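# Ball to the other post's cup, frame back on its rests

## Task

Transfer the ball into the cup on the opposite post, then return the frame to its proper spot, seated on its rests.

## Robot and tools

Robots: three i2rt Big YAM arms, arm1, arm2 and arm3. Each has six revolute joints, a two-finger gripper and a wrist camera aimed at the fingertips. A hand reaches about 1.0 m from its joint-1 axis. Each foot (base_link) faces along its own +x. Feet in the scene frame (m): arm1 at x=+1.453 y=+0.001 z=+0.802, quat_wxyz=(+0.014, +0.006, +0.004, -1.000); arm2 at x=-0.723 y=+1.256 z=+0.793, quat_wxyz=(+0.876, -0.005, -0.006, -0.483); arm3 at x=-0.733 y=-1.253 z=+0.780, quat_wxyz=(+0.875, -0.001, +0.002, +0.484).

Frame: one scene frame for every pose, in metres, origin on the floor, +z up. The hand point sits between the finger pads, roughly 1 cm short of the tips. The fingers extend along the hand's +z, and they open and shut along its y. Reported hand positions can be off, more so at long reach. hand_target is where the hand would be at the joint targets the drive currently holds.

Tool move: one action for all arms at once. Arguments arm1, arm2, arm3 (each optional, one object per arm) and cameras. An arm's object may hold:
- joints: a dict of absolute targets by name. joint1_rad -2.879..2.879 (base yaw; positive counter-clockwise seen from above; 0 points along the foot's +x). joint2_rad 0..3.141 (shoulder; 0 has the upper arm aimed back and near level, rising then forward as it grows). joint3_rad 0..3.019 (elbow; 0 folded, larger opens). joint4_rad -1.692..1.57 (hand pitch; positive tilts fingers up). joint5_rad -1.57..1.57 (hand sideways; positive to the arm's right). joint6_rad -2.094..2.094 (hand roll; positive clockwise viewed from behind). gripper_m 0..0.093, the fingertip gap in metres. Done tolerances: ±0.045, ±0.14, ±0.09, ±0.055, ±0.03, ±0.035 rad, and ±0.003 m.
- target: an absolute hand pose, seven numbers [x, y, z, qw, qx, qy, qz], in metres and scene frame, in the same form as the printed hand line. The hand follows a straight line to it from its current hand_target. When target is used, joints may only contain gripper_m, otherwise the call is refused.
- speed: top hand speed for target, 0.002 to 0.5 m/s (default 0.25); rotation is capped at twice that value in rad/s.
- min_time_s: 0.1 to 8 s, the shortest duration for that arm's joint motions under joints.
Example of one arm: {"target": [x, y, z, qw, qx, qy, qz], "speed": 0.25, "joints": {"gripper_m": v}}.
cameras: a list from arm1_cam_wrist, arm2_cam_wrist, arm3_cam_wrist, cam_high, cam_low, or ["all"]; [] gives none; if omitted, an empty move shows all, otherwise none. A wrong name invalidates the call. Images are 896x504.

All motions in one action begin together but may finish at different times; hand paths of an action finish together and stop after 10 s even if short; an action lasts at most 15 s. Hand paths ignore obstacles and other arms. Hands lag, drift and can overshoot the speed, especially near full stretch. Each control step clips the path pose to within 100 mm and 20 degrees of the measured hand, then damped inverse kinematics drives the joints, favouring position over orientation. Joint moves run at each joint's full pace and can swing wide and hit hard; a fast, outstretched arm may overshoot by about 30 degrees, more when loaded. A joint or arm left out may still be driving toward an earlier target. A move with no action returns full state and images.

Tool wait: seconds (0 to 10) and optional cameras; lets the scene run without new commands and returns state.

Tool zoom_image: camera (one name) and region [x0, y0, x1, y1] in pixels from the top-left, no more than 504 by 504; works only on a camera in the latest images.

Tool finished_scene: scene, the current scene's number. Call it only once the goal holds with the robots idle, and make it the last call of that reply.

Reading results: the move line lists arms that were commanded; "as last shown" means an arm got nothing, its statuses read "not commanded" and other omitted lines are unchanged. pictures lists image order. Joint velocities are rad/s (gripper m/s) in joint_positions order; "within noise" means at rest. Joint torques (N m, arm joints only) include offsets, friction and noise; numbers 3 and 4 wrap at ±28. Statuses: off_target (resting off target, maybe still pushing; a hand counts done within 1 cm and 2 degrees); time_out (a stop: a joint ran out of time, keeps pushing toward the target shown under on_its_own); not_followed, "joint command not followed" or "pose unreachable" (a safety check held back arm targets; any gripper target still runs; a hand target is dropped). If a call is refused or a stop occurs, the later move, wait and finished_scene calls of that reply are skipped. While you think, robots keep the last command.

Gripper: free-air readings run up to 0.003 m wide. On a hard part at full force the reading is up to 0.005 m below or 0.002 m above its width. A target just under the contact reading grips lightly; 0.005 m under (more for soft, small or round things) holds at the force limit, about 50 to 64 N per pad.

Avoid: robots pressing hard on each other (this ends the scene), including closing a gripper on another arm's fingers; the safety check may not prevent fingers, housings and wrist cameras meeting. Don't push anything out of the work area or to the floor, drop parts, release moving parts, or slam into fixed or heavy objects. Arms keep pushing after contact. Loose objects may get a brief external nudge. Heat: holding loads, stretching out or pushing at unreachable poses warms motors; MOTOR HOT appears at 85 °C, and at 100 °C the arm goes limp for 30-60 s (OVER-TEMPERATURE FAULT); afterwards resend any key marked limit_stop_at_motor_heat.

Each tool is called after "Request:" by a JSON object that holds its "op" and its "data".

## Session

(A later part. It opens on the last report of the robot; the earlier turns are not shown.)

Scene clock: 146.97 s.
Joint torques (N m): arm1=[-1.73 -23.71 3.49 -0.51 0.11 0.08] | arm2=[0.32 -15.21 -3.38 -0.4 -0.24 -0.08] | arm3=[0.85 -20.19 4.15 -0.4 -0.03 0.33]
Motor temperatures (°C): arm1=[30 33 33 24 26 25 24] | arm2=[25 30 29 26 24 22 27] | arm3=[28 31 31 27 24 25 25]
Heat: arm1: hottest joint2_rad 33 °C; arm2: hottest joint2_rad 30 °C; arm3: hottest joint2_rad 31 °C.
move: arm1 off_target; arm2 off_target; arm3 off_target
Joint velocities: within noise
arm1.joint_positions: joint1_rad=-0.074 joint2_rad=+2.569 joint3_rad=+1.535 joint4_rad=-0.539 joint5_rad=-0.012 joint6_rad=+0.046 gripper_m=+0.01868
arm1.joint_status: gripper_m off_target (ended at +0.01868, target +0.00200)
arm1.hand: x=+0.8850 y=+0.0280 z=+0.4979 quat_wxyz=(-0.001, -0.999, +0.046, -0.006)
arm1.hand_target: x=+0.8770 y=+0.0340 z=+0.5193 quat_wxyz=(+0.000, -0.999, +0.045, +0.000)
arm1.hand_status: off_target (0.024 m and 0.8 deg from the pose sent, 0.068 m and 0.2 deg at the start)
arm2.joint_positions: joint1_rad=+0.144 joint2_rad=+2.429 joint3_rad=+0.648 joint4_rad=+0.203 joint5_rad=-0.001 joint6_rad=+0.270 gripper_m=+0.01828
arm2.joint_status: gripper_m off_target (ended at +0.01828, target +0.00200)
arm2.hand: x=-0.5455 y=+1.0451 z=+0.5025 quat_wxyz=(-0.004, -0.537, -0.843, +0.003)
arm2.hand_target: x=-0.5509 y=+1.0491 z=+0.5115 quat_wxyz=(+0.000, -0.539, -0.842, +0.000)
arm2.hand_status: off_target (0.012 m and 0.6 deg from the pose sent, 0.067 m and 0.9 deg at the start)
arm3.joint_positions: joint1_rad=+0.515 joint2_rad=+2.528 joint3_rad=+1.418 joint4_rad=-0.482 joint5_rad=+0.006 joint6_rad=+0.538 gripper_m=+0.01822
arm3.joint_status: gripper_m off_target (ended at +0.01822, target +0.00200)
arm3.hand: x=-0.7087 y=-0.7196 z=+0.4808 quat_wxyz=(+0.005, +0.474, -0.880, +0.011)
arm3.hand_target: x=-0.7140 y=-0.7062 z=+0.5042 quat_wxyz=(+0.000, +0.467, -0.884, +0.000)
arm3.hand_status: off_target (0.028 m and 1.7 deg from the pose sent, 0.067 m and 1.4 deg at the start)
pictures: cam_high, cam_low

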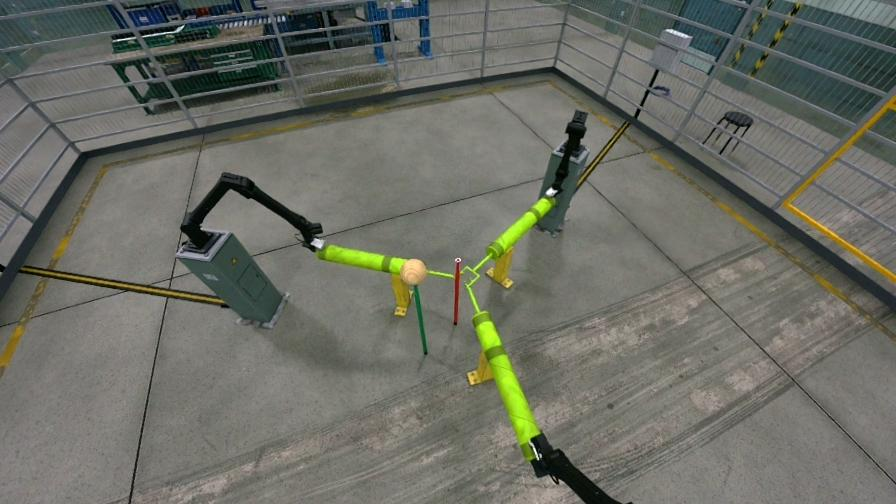

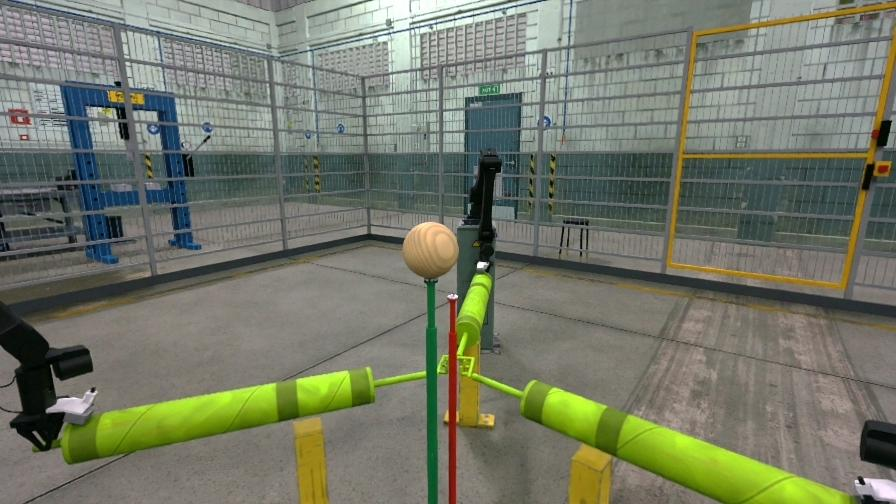

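Request:
{"op": "move", "data": {"arm1": {"target":[0.870,0.0346,0.848,0,0.9990,-0.0453,0],"speed":0.12}, "arm2": {"target":[-0.5535,1.050,0.829,0,0.539,0.8424,0],"speed":0.12}, "arm3": {"target":[-0.720,-0.7033,0.837,0,0.4665,-0.8845,0],"speed":0.12}, "cameras": ["cam_low","cam_high"]}}

Scene clock: 155.53 s.
Joint torques (N m): arm1=[-1.9 -21.01 10.58 -1.55 0.1 0.06] | arm2=[0.91 -7.88 8.13 -1.55 -0.51 -0.07] | arm3=[0.32 -17.85 11.08 -1.39 0.23 0.35]
Motor temperatures (°C): arm1=[30 34 32 24 26 25 25] | arm2=[25 30 29 26 24 22 27] | arm3=[28 32 30 27 24 25 25]
Heat: arm1: hottest joint2_rad 34 °C; arm2: hottest joint2_rad 30 °C; arm3: hottest joint2_rad 32 °C.
move: arm1 off_target; arm2 off_target; arm3 off_target
Joint velocities: within noise
arm1.joint_positions: joint1_rad=-0.079 joint2_rad=+1.989 joint3_rad=+1.507 joint4_rad=-1.098 joint5_rad=-0.011 joint6_rad=+0.043 gripper_m=+0.01868
arm1.joint_status: not commanded
arm1.hand: x=+0.8791 y=+0.0279 z=+0.8195 quat_wxyz=(-0.001, -0.999, +0.047, -0.010)
arm1.hand_target: x=+0.8707 y=+0.0345 z=+0.8477 quat_wxyz=(+0.000, -0.999, +0.045, +0.001)
arm1.hand_status: off_target (0.031 m and 1.1 deg from the pose sent, 0.350 m and 0.8 deg at the start)
arm2.joint_positions: joint1_rad=+0.127 joint2_rad=+1.266 joint3_rad=+0.570 joint4_rad=-0.885 joint5_rad=+0.006 joint6_rad=+0.259 gripper_m=+0.01828
arm2.joint_status: not commanded
arm2.hand: x=-0.5572 y=+1.0522 z=+0.8164 quat_wxyz=(+0.000, -0.540, -0.842, +0.006)
arm2.hand_target: x=-0.5535 y=+1.0500 z=+0.8285 quat_wxyz=(+0.000, -0.539, -0.842, +0.000)
arm2.hand_status: off_target (0.013 m and 0.7 deg from the pose sent, 0.327 m and 0.6 deg at the start)
arm3.joint_positions: joint1_rad=+0.533 joint2_rad=+1.923 joint3_rad=+1.402 joint4_rad=-1.079 joint5_rad=-0.001 joint6_rad=+0.548 gripper_m=+0.01822
arm3.joint_status: not commanded
arm3.hand: x=-0.7185 y=-0.7129 z=+0.8022 quat_wxyz=(+0.010, +0.478, -0.878, +0.013)
arm3.hand_target: x=-0.7200 y=-0.7041 z=+0.8362 quat_wxyz=(+0.000, +0.467, -0.884, -0.001)
arm3.hand_status: off_target (0.036 m and 2.4 deg from the pose sent, 0.357 m and 1.7 deg at the start)
pictures: cam_high, cam_low

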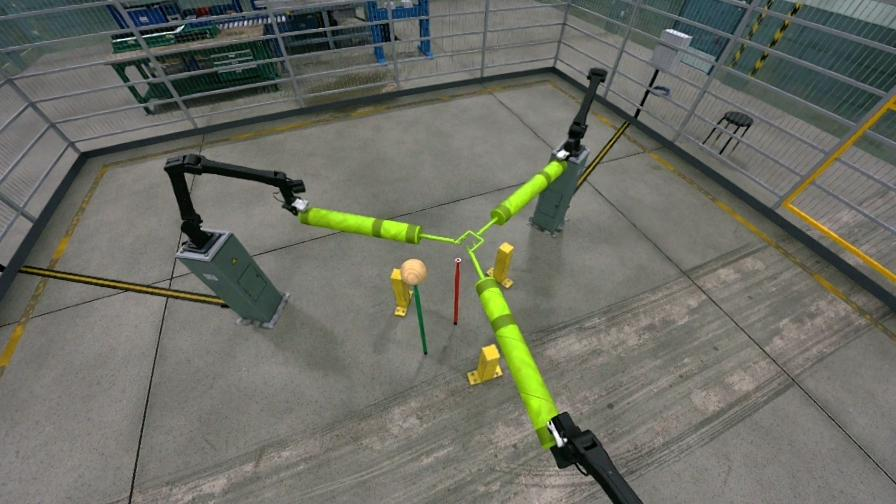

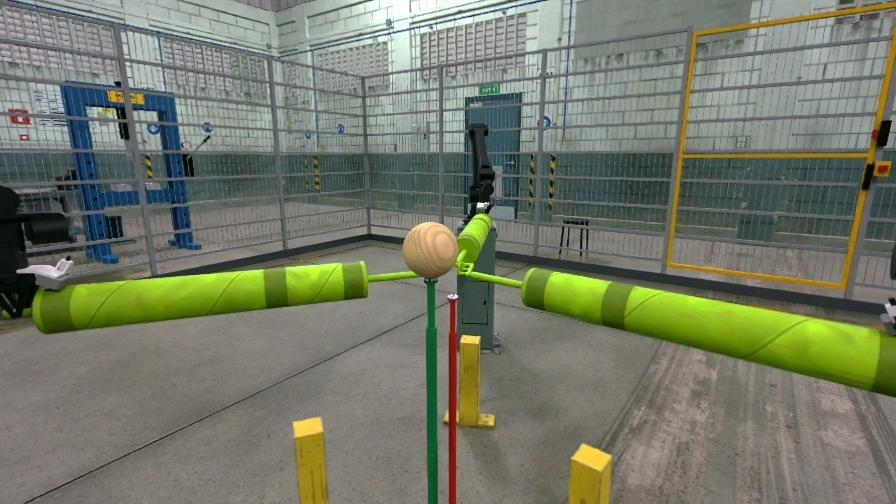

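Request:
{"op": "move", "data": {"arm1": {"target":[0.9865,-0.2194,0.855,0,0.9990,-0.0453,0],"speed":0.12}, "arm2": {"target":[-0.4275,0.790,0.834,0,0.539,0.8424,0],"speed":0.12}, "arm3": {"target":[-0.5994,-0.9618,0.846,0,0.4665,-0.8845,0],"speed":0.12}, "cameras": ["cam_low","cam_high"]}}

Request:
{"op": "zoom_image", "data": {"camera": "cam_high", "region": [370, 210, 500, 320]}}

Request:
{"op": "zoom_image", "data": {"camera": "cam_low", "region": [360, 200, 520, 320]}}

Scene clock: 175.33 s.
Joint torques (N m): arm1=[-2.43 -19.02 8.06 -0.23 0.79 -0.05] | arm2=[2.08 -15.91 11.08 -1.4 -0.78 0.05] | arm3=[-1.14 -9.58 9.11 -0.28 0.13 0.13]
Motor temperatures (°C): arm1=[30 34 37 24 26 25 25] | arm2=[25 30 33 26 24 22 28] | arm3=[27 32 32 27 24 25 26]
Heat: arm1: hottest joint3_rad 37 °C; arm2: hottest joint3_rad 33 °C; arm3: hottest joint2_rad 32 °C.
move: arm1 off_target; arm2 off_target; arm3 off_target
Joint velocities: within noise
arm1.joint_positions: joint1_rad=+0.431 joint2_rad=+1.832 joint3_rad=+1.299 joint4_rad=-1.065 joint5_rad=-0.022 joint6_rad=+0.557 gripper_m=+0.01869
arm1.joint_status: not commanded
arm1.hand: x=+0.9990 y=-0.2278 z=+0.8313 quat_wxyz=(+0.002, -0.999, +0.049, -0.022)
arm1.hand_target: x=+0.9870 y=-0.2193 z=+0.8546 quat_wxyz=(+0.001, -0.999, +0.046, +0.000)
arm1.hand_status: off_target (0.028 m and 2.6 deg from the pose sent, 0.272 m and 1.1 deg at the start)
arm2.joint_positions: joint1_rad=-0.008 joint2_rad=+1.897 joint3_rad=+1.378 joint4_rad=-1.048 joint5_rad=+0.015 joint6_rad=+0.127 gripper_m=+0.01828
arm2.joint_status: not commanded
arm2.hand: x=-0.4415 y=+0.7959 z=+0.8320 quat_wxyz=(-0.005, -0.541, -0.841, +0.012)
arm2.hand_target: x=-0.4277 y=+0.7906 z=+0.8340 quat_wxyz=(-0.001, -0.539, -0.842, +0.001)
arm2.hand_status: off_target (0.015 m and 1.6 deg from the pose sent, 0.293 m and 0.7 deg at the start)
arm3.joint_positions: joint1_rad=+0.143 joint2_rad=+1.355 joint3_rad=+0.752 joint4_rad=-1.003 joint5_rad=+0.000 joint6_rad=+0.163 gripper_m=+0.01822
arm3.joint_status: not commanded
arm3.hand: x=-0.6061 y=-0.9668 z=+0.8288 quat_wxyz=(+0.016, +0.476, -0.879, +0.011)
arm3.hand_target: x=-0.5995 y=-0.9621 z=+0.8454 quat_wxyz=(+0.000, +0.466, -0.885, +0.000)
arm3.hand_status: off_target (0.019 m and 2.5 deg from the pose sent, 0.279 m and 2.4 deg at the start)
pictures: cam_high, cam_low

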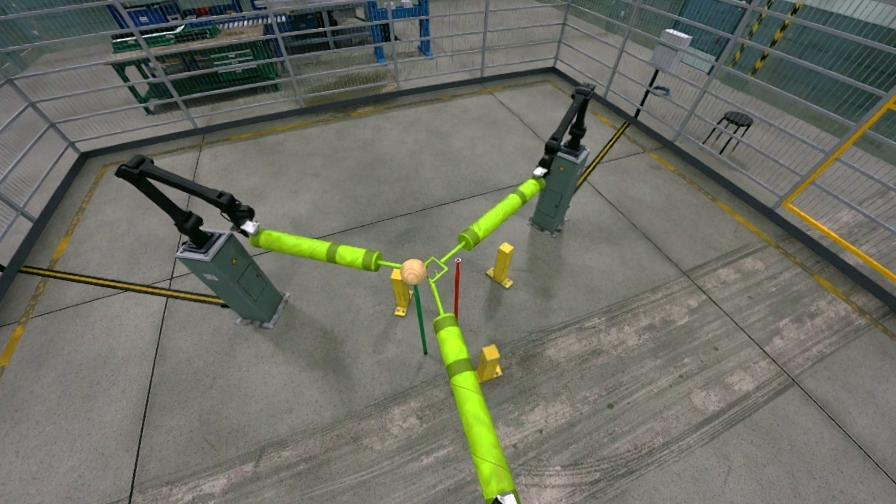

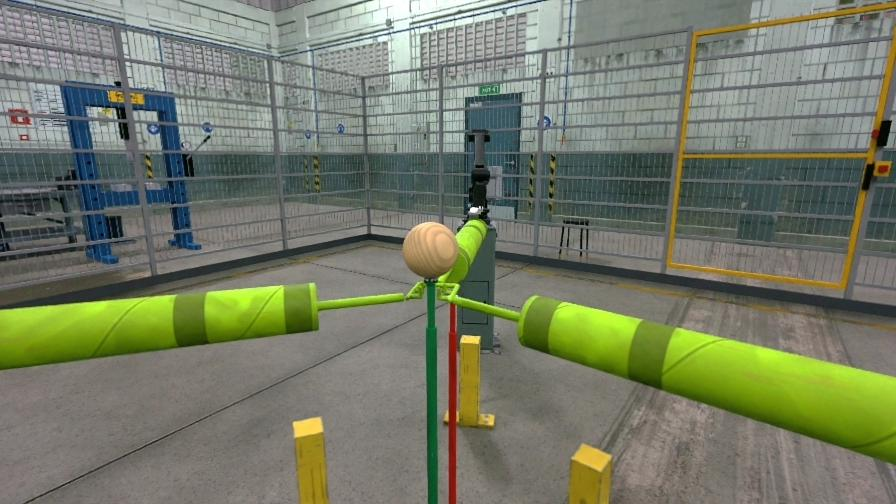

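Scaled by 3.877 from the camera's image (finer frame: 1280x720).

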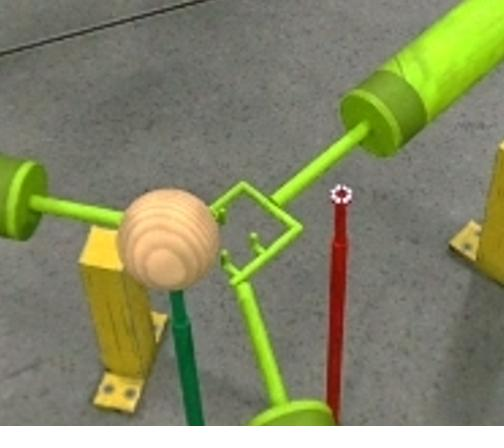

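Scaled by 3.150 from the camera's image (finer frame: 1280x720).

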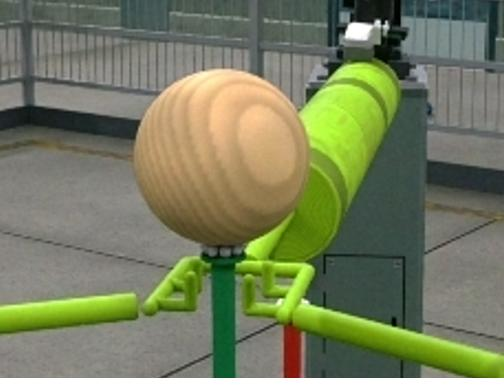

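Request:
{"op": "move", "data": {"arm1": {"target":[1.0375,-0.3175,0.852,0,0.9990,-0.0453,0],"speed":0.08}, "arm2": {"target":[-0.3627,0.686,0.828,0,0.539,0.8424,0],"speed":0.08}, "arm3": {"target":[-0.5363,-1.0667,0.833,0,0.4665,-0.8845,0],"speed":0.08}, "cameras": ["cam_low","cam_high"]}}

Request:
{"op": "zoom_image", "data": {"camera": "cam_high", "region": [370, 210, 500, 320]}}

Request:
{"op": "zoom_image", "data": {"camera": "cam_low", "region": [360, 200, 520, 320]}}

Scene clock: 193.50 s.
Joint torques (N m): arm1=[-3.6 -17.55 10.3 -0.28 1.22 -0.01] | arm2=[2.61 -19.31 12.81 -1.11 -0.77 0.15] | arm3=[-0.26 -7.47 8.36 0.03 -0.42 0.24]
Motor temperatures (°C): arm1=[30 36 37 24 26 25 26] | arm2=[25 30 39 26 24 22 28] | arm3=[27 32 32 27 24 25 26]
Heat: arm1: hottest joint3_rad 37 °C; arm2: hottest joint3_rad 39 °C; arm3: hottest joint2_rad 32 °C.
move: arm1 off_target; arm2 off_target; arm3 off_target
Joint velocities: within noise
arm1.joint_positions: joint1_rad=+0.660 joint2_rad=+1.832 joint3_rad=+1.289 joint4_rad=-1.065 joint5_rad=-0.030 joint6_rad=+0.767 gripper_m=+0.01869
arm1.joint_status: not commanded
arm1.hand: x=+1.0669 y=-0.3230 z=+0.8282 quat_wxyz=(+0.006, -0.999, +0.040, -0.029)
arm1.hand_target: x=+1.0388 y=-0.3168 z=+0.8523 quat_wxyz=(+0.000, -0.999, +0.046, +0.000)
arm1.hand_status: off_target (0.038 m and 3.5 deg from the pose sent, 0.100 m and 2.6 deg at the start)
arm2.joint_positions: joint1_rad=-0.016 joint2_rad=+2.190 joint3_rad=+1.873 joint4_rad=-1.252 joint5_rad=+0.015 joint6_rad=+0.116 gripper_m=+0.01828
arm2.joint_status: not commanded
arm2.hand: x=-0.3827 y=+0.6911 z=+0.8362 quat_wxyz=(-0.004, -0.539, -0.842, +0.012)
arm2.hand_target: x=-0.3635 y=+0.6873 z=+0.8280 quat_wxyz=(-0.002, -0.539, -0.842, +0.001)
arm2.hand_status: off_target (0.022 m and 1.5 deg from the pose sent, 0.135 m and 1.6 deg at the start)
arm3.joint_positions: joint1_rad=-0.250 joint2_rad=+1.232 joint3_rad=+0.623 joint4_rad=-0.988 joint5_rad=+0.010 joint6_rad=-0.231 gripper_m=+0.01822
arm3.joint_status: not commanded
arm3.hand: x=-0.5387 y=-1.0707 z=+0.8221 quat_wxyz=(+0.014, +0.476, -0.879, +0.009)
arm3.hand_target: x=-0.5363 y=-1.0668 z=+0.8327 quat_wxyz=(+0.000, +0.467, -0.884, +0.000)
arm3.hand_status: off_target (0.012 m and 2.3 deg from the pose sent, 0.122 m and 2.5 deg at the start)
pictures: cam_high, cam_low

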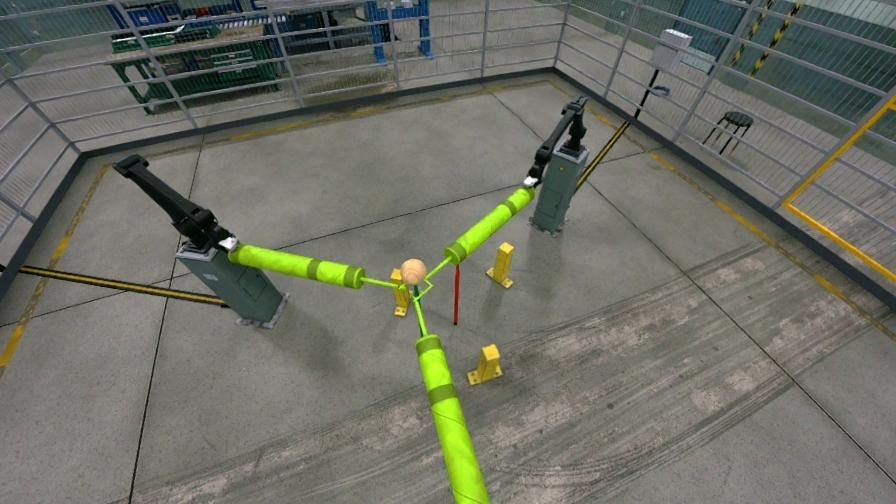

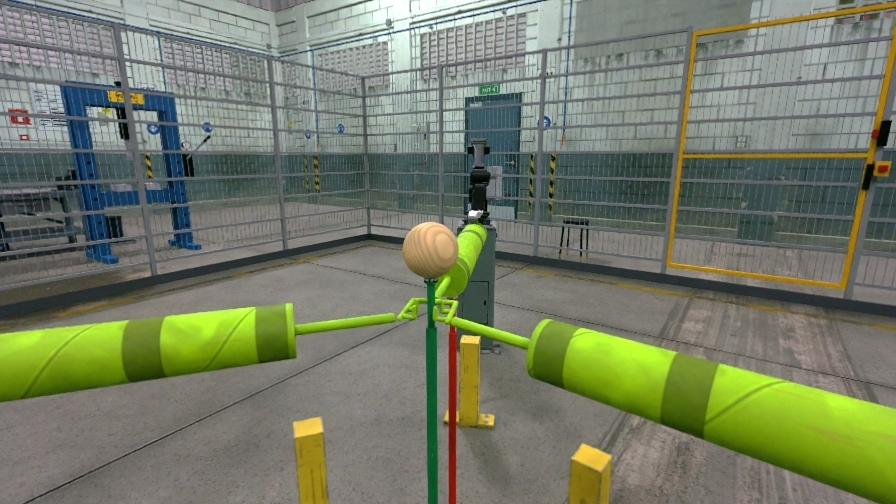

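Scaled by 3.877 from the camera's image (finer frame: 1280x720).

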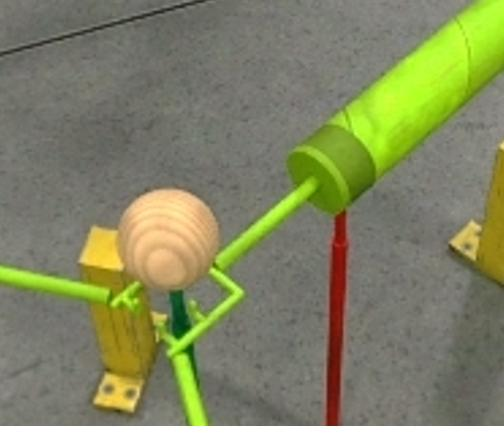

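Scaled by 3.150 from the camera's image (finer frame: 1280x720).

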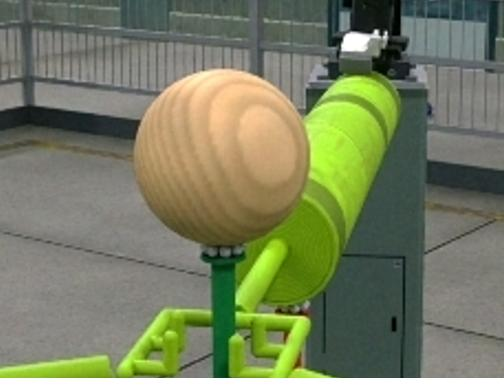

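Request:
{"op": "zoom_image", "data": {"camera": "cam_low", "region": [390, 270, 470, 330]}}

Request:
{"op": "zoom_image", "data": {"camera": "cam_high", "region": [390, 260, 450, 310]}}

Scaled by 6.300 from the camera's image (finer frame: 1280x720).

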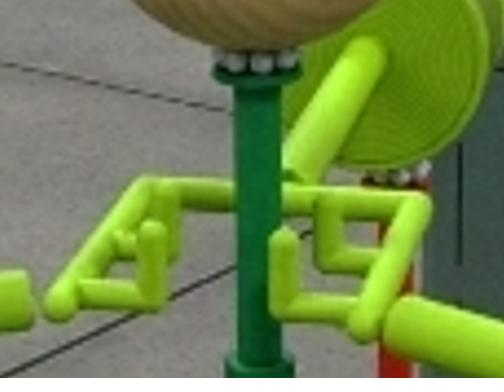

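Scaled by 8.400 from the camera's image (finer frame: 1280x720).

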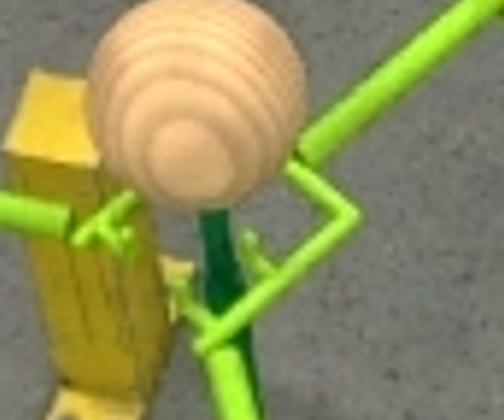

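Request:
{"op": "move", "data": {"arm1": {"target":[1.030,-0.3008,0.879,0,0.9990,-0.0453,0],"speed":0.05}, "arm2": {"target":[-0.3621,0.7033,0.841,0,0.539,0.8424,0],"speed":0.05}, "arm3": {"target":[-0.5349,-1.0508,0.853,0,0.4665,-0.8845,0],"speed":0.05}, "cameras": ["cam_low","cam_high"]}}

Request:
{"op": "zoom_image", "data": {"camera": "cam_low", "region": [390, 250, 470, 330]}}

Request:
{"op": "zoom_image", "data": {"camera": "cam_high", "region": [390, 250, 450, 310]}}

Scene clock: 226.77 s.
Joint torques (N m): arm1=[-6.36 -19.9 10.55 -1.54 1.39 -0.3] | arm2=[3.78 -22.48 9.46 -1.13 -0.74 0.26] | arm3=[1.96 -7.47 11.75 -1.02 -0.68 0.51]
Motor temperatures (°C): arm1=[30 37 40 24 29 25 26] | arm2=[25 35 46 26 24 22 29] | arm3=[27 30 32 27 24 25 26]
Heat: arm1: hottest joint3_rad 40 °C; arm2: hottest joint3_rad 46 °C; arm3: hottest joint3_rad 32 °C.
move: arm1 off_target; arm2 off_target; arm3 off_target
Joint velocities: within noise
arm1.joint_positions: joint1_rad=+0.660 joint2_rad=+1.821 joint3_rad=+1.301 joint4_rad=-1.089 joint5_rad=-0.033 joint6_rad=+0.767 gripper_m=+0.01869
arm1.joint_status: not commanded
arm1.hand: x=+1.0669 y=-0.3237 z=+0.8373 quat_wxyz=(+0.005, -0.999, +0.040, -0.031)
arm1.hand_target: x=+1.0329 y=-0.3003 z=+0.8775 quat_wxyz=(+0.001, -0.999, +0.046, +0.001)
arm1.hand_status: off_target (0.060 m and 3.6 deg from the pose sent, 0.067 m and 3.4 deg at the start)
arm2.joint_positions: joint1_rad=-0.014 joint2_rad=+2.185 joint3_rad=+1.873 joint4_rad=-1.254 joint5_rad=+0.014 joint6_rad=+0.119 gripper_m=+0.01828
arm2.joint_status: not commanded
arm2.hand: x=-0.3815 y=+0.6919 z=+0.8391 quat_wxyz=(-0.005, -0.540, -0.842, +0.012)
arm2.hand_target: x=-0.3627 y=+0.7035 z=+0.8410 quat_wxyz=(+0.000, -0.539, -0.842, +0.001)
arm2.hand_status: off_target (0.023 m and 1.5 deg from the pose sent, 0.024 m and 1.5 deg at the start)
arm3.joint_positions: joint1_rad=-0.240 joint2_rad=+1.230 joint3_rad=+0.639 joint4_rad=-1.021 joint5_rad=+0.015 joint6_rad=-0.221 gripper_m=+0.01822
arm3.joint_status: not commanded
arm3.hand: x=-0.5400 y=-1.0697 z=+0.8279 quat_wxyz=(+0.020, +0.476, -0.879, +0.013)
arm3.hand_target: x=-0.5351 y=-1.0516 z=+0.8520 quat_wxyz=(+0.000, +0.467, -0.884, -0.001)
arm3.hand_status: off_target (0.032 m and 3.0 deg from the pose sent, 0.037 m and 2.3 deg at the start)
pictures: cam_high, cam_low

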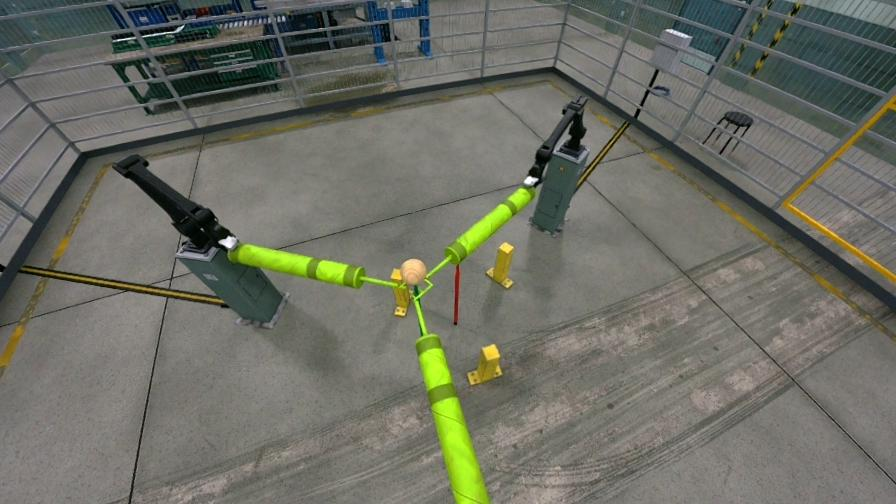

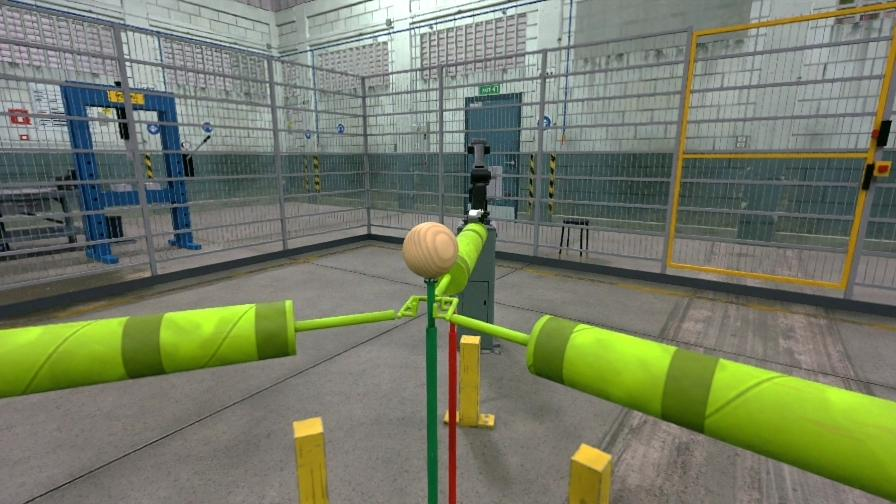

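Scaled by 6.300 from the camera's image (finer frame: 1280x720).

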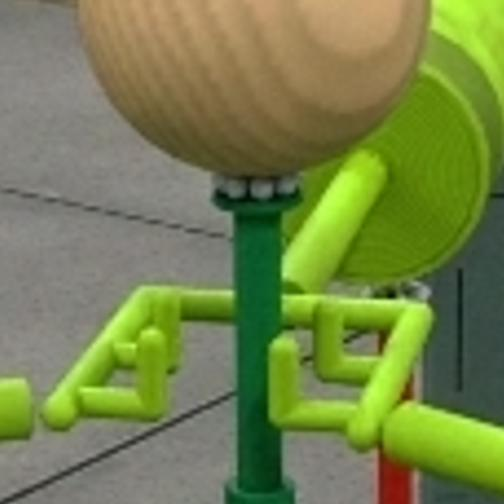

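Scaled by 8.400 from the camera's image (finer frame: 1280x720).

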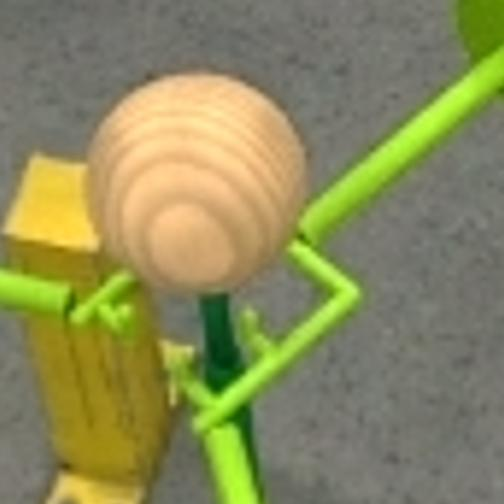

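Request:
{"op": "move", "data": {"arm1": {"target":[1.024,-0.282,0.889,0,0.9990,-0.0453,0],"speed":0.05}, "arm2": {"target":[-0.366,0.724,0.851,0,0.539,0.8424,0],"speed":0.05}, "arm3": {"target":[-0.538,-1.031,0.860,0,0.4665,-0.8845,0],"speed":0.05}, "cameras": ["cam_low","cam_high"]}}

Request:
{"op": "zoom_image", "data": {"camera": "cam_low", "region": [390, 250, 470, 330]}}

Request:
{"op": "zoom_image", "data": {"camera": "cam_high", "region": [390, 250, 450, 310]}}

Scene clock: 236.03 s.
Joint torques (N m): arm1=[-7.12 -19.37 10.22 -1.18 1.37 -0.39] | arm2=[3.9 -22.18 7.73 -0.49 -0.73 0.24] | arm3=[1.61 -5.95 12.64 -0.66 -0.56 0.48]
Motor temperatures (°C): arm1=[30 37 39 24 30 25 26] | arm2=[25 36 45 26 24 22 29] | arm3=[27 30 34 27 24 25 27]
Heat: arm1: hottest joint3_rad 39 °C; arm2: hottest joint3_rad 45 °C; arm3: hottest joint3_rad 34 °C.
move: arm1 off_target; arm2 off_target; arm3 off_target
Joint velocities: within noise
arm1.joint_positions: joint1_rad=+0.633 joint2_rad=+1.793 joint3_rad=+1.301 joint4_rad=-1.118 joint5_rad=-0.032 joint6_rad=+0.742 gripper_m=+0.01869
arm1.joint_status: not commanded
arm1.hand: x=+1.0619 y=-0.3101 z=+0.8514 quat_wxyz=(+0.005, -0.999, +0.041, -0.031)
arm1.hand_target: x=+1.0272 y=-0.2816 z=+0.8877 quat_wxyz=(+0.002, -0.999, +0.047, +0.001)
arm1.hand_status: off_target (0.060 m and 3.6 deg from the pose sent, 0.079 m and 3.6 deg at the start)
arm2.joint_positions: joint1_rad=-0.003 joint2_rad=+2.130 joint3_rad=+1.819 joint4_rad=-1.257 joint5_rad=+0.013 joint6_rad=+0.133 gripper_m=+0.01828
arm2.joint_status: not commanded
arm2.hand: x=-0.3837 y=+0.7092 z=+0.8540 quat_wxyz=(-0.005, -0.541, -0.841, +0.011)
arm2.hand_target: x=-0.3665 y=+0.7241 z=+0.8510 quat_wxyz=(+0.000, -0.539, -0.842, +0.000)
arm2.hand_status: off_target (0.023 m and 1.5 deg from the pose sent, 0.037 m and 1.5 deg at the start)
arm3.joint_positions: joint1_rad=-0.181 joint2_rad=+1.230 joint3_rad=+0.671 joint4_rad=-1.047 joint5_rad=+0.013 joint6_rad=-0.162 gripper_m=+0.01822
arm3.joint_status: not commanded
arm3.hand: x=-0.5461 y=-1.0523 z=+0.8381 quat_wxyz=(+0.017, +0.476, -0.879, +0.013)
arm3.hand_target: x=-0.5384 y=-1.0318 z=+0.8597 quat_wxyz=(+0.000, +0.467, -0.884, -0.001)
arm3.hand_status: off_target (0.032 m and 2.7 deg from the pose sent, 0.050 m and 3.0 deg at the start)
pictures: cam_high, cam_low

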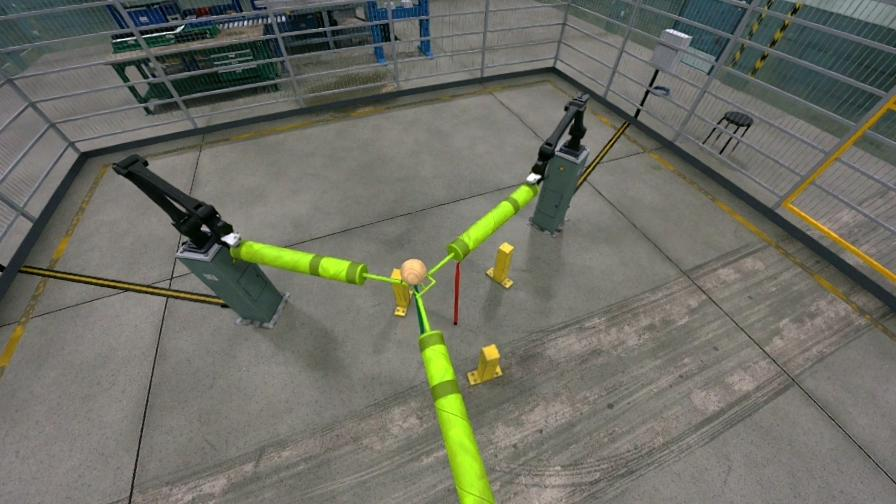

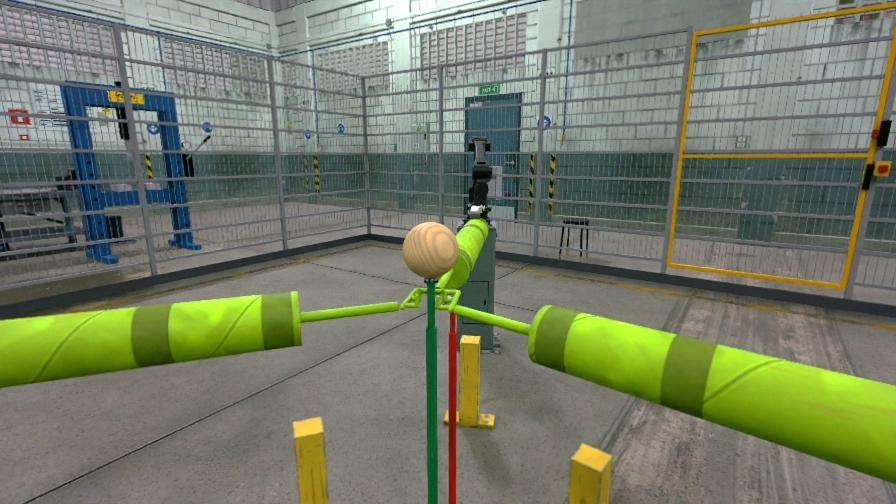

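Scaled by 6.300 from the camera's image (finer frame: 1280x720).

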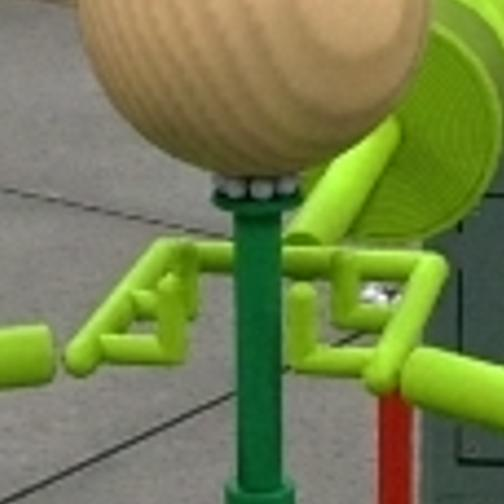

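Scaled by 8.400 from the camera's image (finer frame: 1280x720).

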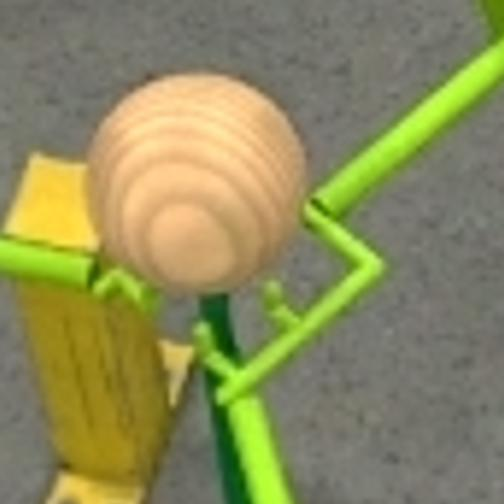

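Request:
{"op": "move", "data": {"arm1": {"target":[1.030,-0.288,0.968,0,0.9990,-0.0453,0],"speed":0.05}, "arm2": {"target":[-0.363,0.718,0.923,0,0.539,0.8424,0],"speed":0.05}, "arm3": {"target":[-0.535,-1.037,0.938,0,0.4665,-0.8845,0],"speed":0.05}, "cameras": ["cam_low","cam_high"]}}

Request:
{"op": "zoom_image", "data": {"camera": "cam_low", "region": [370, 190, 490, 310]}}

Request:
{"op": "zoom_image", "data": {"camera": "cam_high", "region": [380, 220, 460, 300]}}

Scene clock: 251.13 s.
Joint torques (N m): arm1=[-5.42 -18.32 13.07 -1.59 1.23 -0.27] | arm2=[3.49 -20.01 12.37 -1.61 -0.9 0.16] | arm3=[-0.15 -6.83 14.23 -1.39 -0.26 0.25]
Motor temperatures (°C): arm1=[30 37 39 24 30 25 27] | arm2=[25 36 42 26 24 22 29] | arm3=[27 29 39 27 24 25 27]
Heat: arm1: hottest joint3_rad 39 °C; arm2: hottest joint3_rad 42 °C; arm3: hottest joint3_rad 39 °C.
move: arm1 off_target; arm2 off_target; arm3 off_target
Joint velocities: within noise
arm1.joint_positions: joint1_rad=+0.628 joint2_rad=+1.714 joint3_rad=+1.396 joint4_rad=-1.301 joint5_rad=-0.029 joint6_rad=+0.743 gripper_m=+0.01869
arm1.joint_status: not commanded
arm1.hand: x=+1.0628 y=-0.3058 z=+0.9230 quat_wxyz=(+0.009, -0.998, +0.043, -0.033)
arm1.hand_target: x=+1.0332 y=-0.2869 z=+0.9669 quat_wxyz=(+0.001, -0.999, +0.046, +0.001)
arm1.hand_status: off_target (0.058 m and 3.9 deg from the pose sent, 0.123 m and 3.6 deg at the start)
arm2.joint_positions: joint1_rad=+0.001 joint2_rad=+2.076 joint3_rad=+1.900 joint4_rad=-1.393 joint5_rad=+0.018 joint6_rad=+0.140 gripper_m=+0.01828
arm2.joint_status: not commanded
arm2.hand: x=-0.3847 y=+0.7140 z=+0.9175 quat_wxyz=(-0.004, -0.543, -0.840, +0.013)
arm2.hand_target: x=-0.3636 y=+0.7189 z=+0.9228 quat_wxyz=(-0.001, -0.539, -0.842, +0.001)
arm2.hand_status: off_target (0.023 m and 1.7 deg from the pose sent, 0.073 m and 1.5 deg at the start)
arm3.joint_positions: joint1_rad=-0.181 joint2_rad=+1.150 joint3_rad=+0.805 joint4_rad=-1.269 joint5_rad=+0.007 joint6_rad=-0.162 gripper_m=+0.01822
arm3.joint_status: not commanded
arm3.hand: x=-0.5443 y=-1.0488 z=+0.9053 quat_wxyz=(+0.021, +0.476, -0.879, +0.011)
arm3.hand_target: x=-0.5357 y=-1.0379 z=+0.9367 quat_wxyz=(+0.000, +0.467, -0.884, +0.000)
arm3.hand_status: off_target (0.036 m and 3.0 deg from the pose sent, 0.102 m and 2.7 deg at the start)
pictures: cam_high, cam_low

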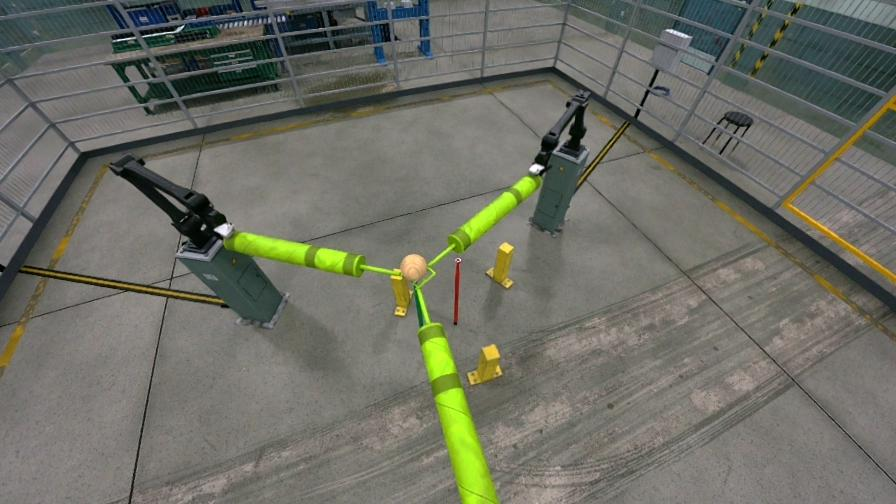

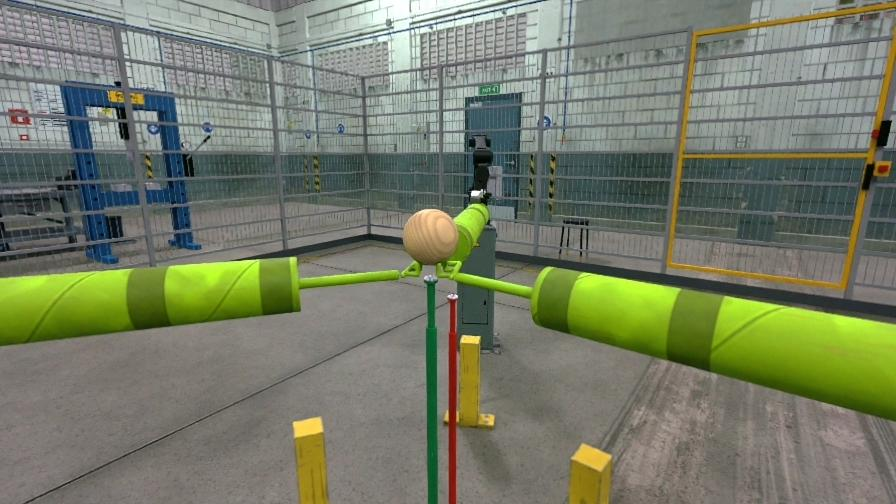

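Scaled by 4.200 from the camera's image (finer frame: 1280x720).

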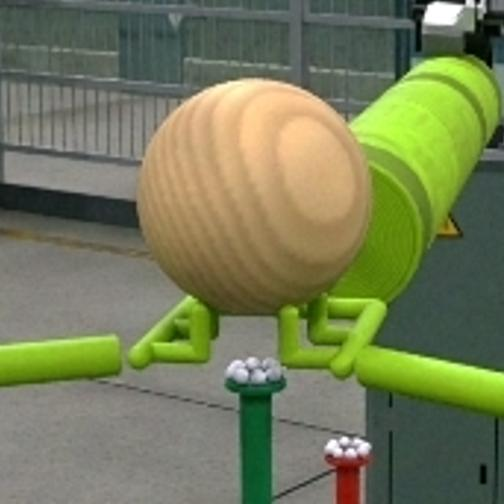

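Scaled by 6.300 from the camera's image (finer frame: 1280x720).

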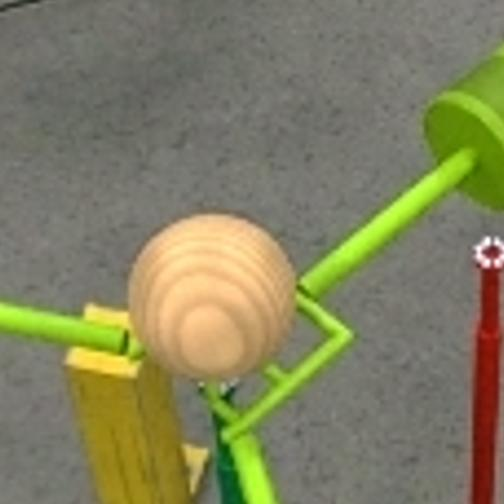

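Request:
{"op": "move", "data": {"arm1": {"target":[0.9257,-0.0416,0.955,0,0.9990,-0.0453,0],"speed":0.08}, "arm2": {"target":[-0.4883,0.967,0.925,0,0.539,0.8424,0],"speed":0.08}, "arm3": {"target":[-0.6602,-0.7846,0.940,0,0.4665,-0.8845,0],"speed":0.08}, "cameras": ["cam_low","cam_high"]}}

Request:
{"op": "zoom_image", "data": {"camera": "cam_low", "region": [390, 200, 510, 320]}}

Request:
{"op": "zoom_image", "data": {"camera": "cam_high", "region": [400, 210, 500, 310]}}

Scene clock: 266.23 s.
Joint torques (N m): arm1=[-4.6 -15.62 13.05 -0.99 0.28 -0.07] | arm2=[2.84 -10.87 7.69 -0.44 -0.74 0.12] | arm3=[1.14 -12.1 14.43 -1.07 -0.07 0.44]
Motor temperatures (°C): arm1=[30 37 41 24 30 25 27] | arm2=[25 37 46 26 24 22 29] | arm3=[27 29 42 27 24 25 27]
Heat: arm1: hottest joint3_rad 41 °C; arm2: hottest joint3_rad 46 °C; arm3: hottest joint3_rad 42 °C.
move: arm1 off_target; arm2 off_target; arm3 off_target
Joint velocities: within noise
arm1.joint_positions: joint1_rad=+0.091 joint2_rad=+1.731 joint3_rad=+1.437 joint4_rad=-1.298 joint5_rad=-0.013 joint6_rad=+0.195 gripper_m=+0.01869
arm1.joint_status: not commanded
arm1.hand: x=+0.9457 y=-0.0631 z=+0.9300 quat_wxyz=(+0.000, -0.999, +0.038, -0.017)
arm1.hand_target: x=+0.9277 y=-0.0415 z=+0.9549 quat_wxyz=(+0.001, -0.999, +0.046, +0.001)
arm1.hand_status: off_target (0.039 m and 2.2 deg from the pose sent, 0.299 m and 3.9 deg at the start)
arm2.joint_positions: joint1_rad=+0.098 joint2_rad=+1.398 joint3_rad=+1.014 joint4_rad=-1.193 joint5_rad=+0.012 joint6_rad=+0.233 gripper_m=+0.01828
arm2.joint_status: not commanded
arm2.hand: x=-0.4955 y=+0.9595 z=+0.9231 quat_wxyz=(-0.001, -0.541, -0.841, +0.009)
arm2.hand_target: x=-0.4885 y=+0.9669 z=+0.9250 quat_wxyz=(+0.000, -0.539, -0.842, +0.000)
arm2.hand_status: off_target (0.011 m and 1.1 deg from the pose sent, 0.274 m and 1.7 deg at the start)
arm3.joint_positions: joint1_rad=+0.394 joint2_rad=+1.610 joint3_rad=+1.272 joint4_rad=-1.272 joint5_rad=+0.005 joint6_rad=+0.410 gripper_m=+0.01822
arm3.joint_status: not commanded
arm3.hand: x=-0.6565 y=-0.8040 z=+0.9099 quat_wxyz=(+0.012, +0.477, -0.879, +0.018)
arm3.hand_target: x=-0.6605 y=-0.7862 z=+0.9398 quat_wxyz=(+0.000, +0.467, -0.884, -0.001)
arm3.hand_status: off_target (0.036 m and 2.8 deg from the pose sent, 0.291 m and 3.0 deg at the start)
pictures: cam_high, cam_low

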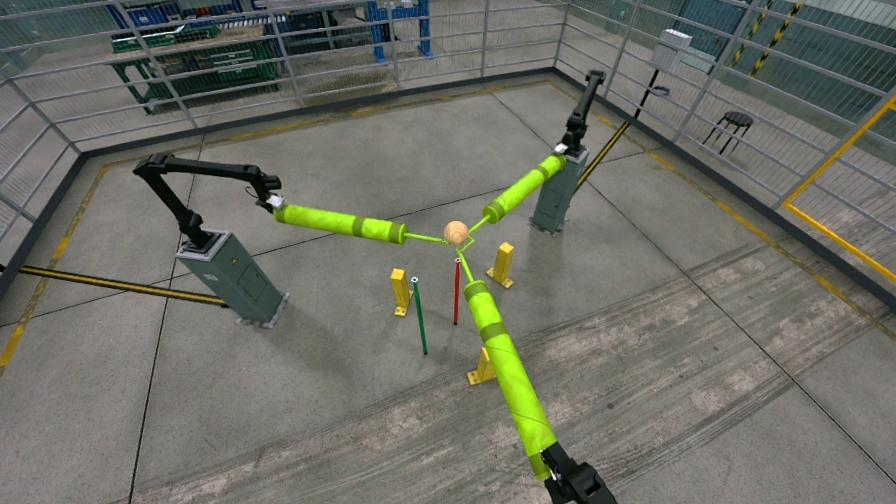

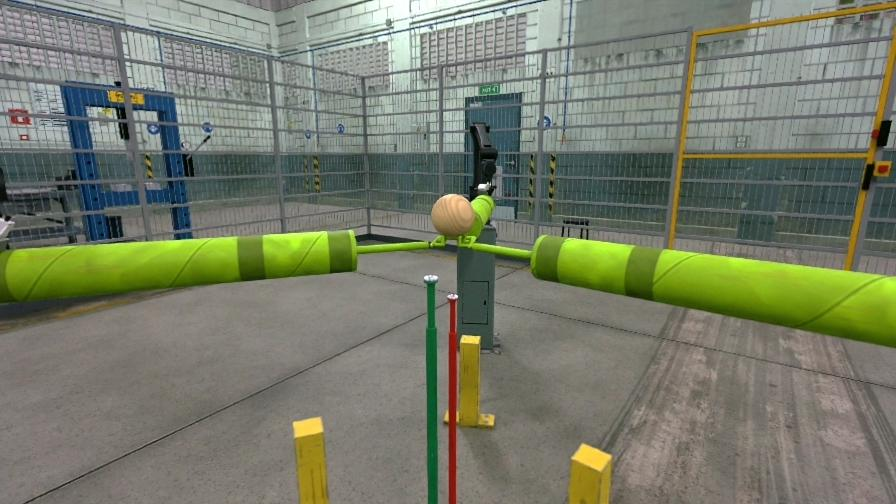

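Scaled by 4.200 from the camera's image (finer frame: 1280x720).

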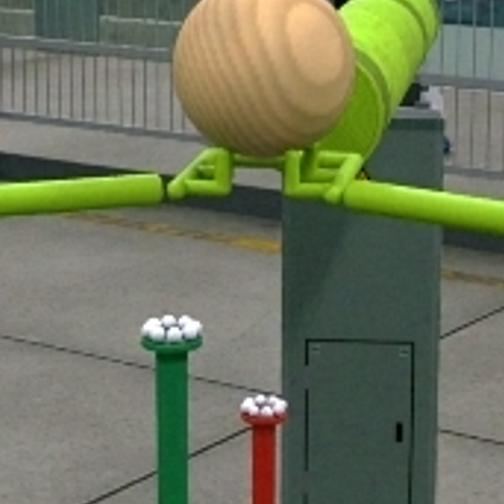

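Scaled by 5.040 from the camera's image (finer frame: 1280x720).

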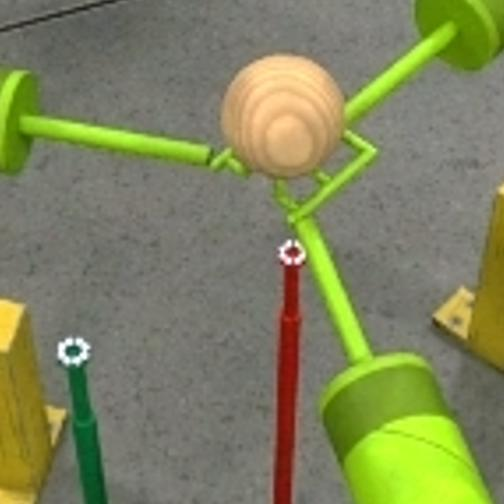

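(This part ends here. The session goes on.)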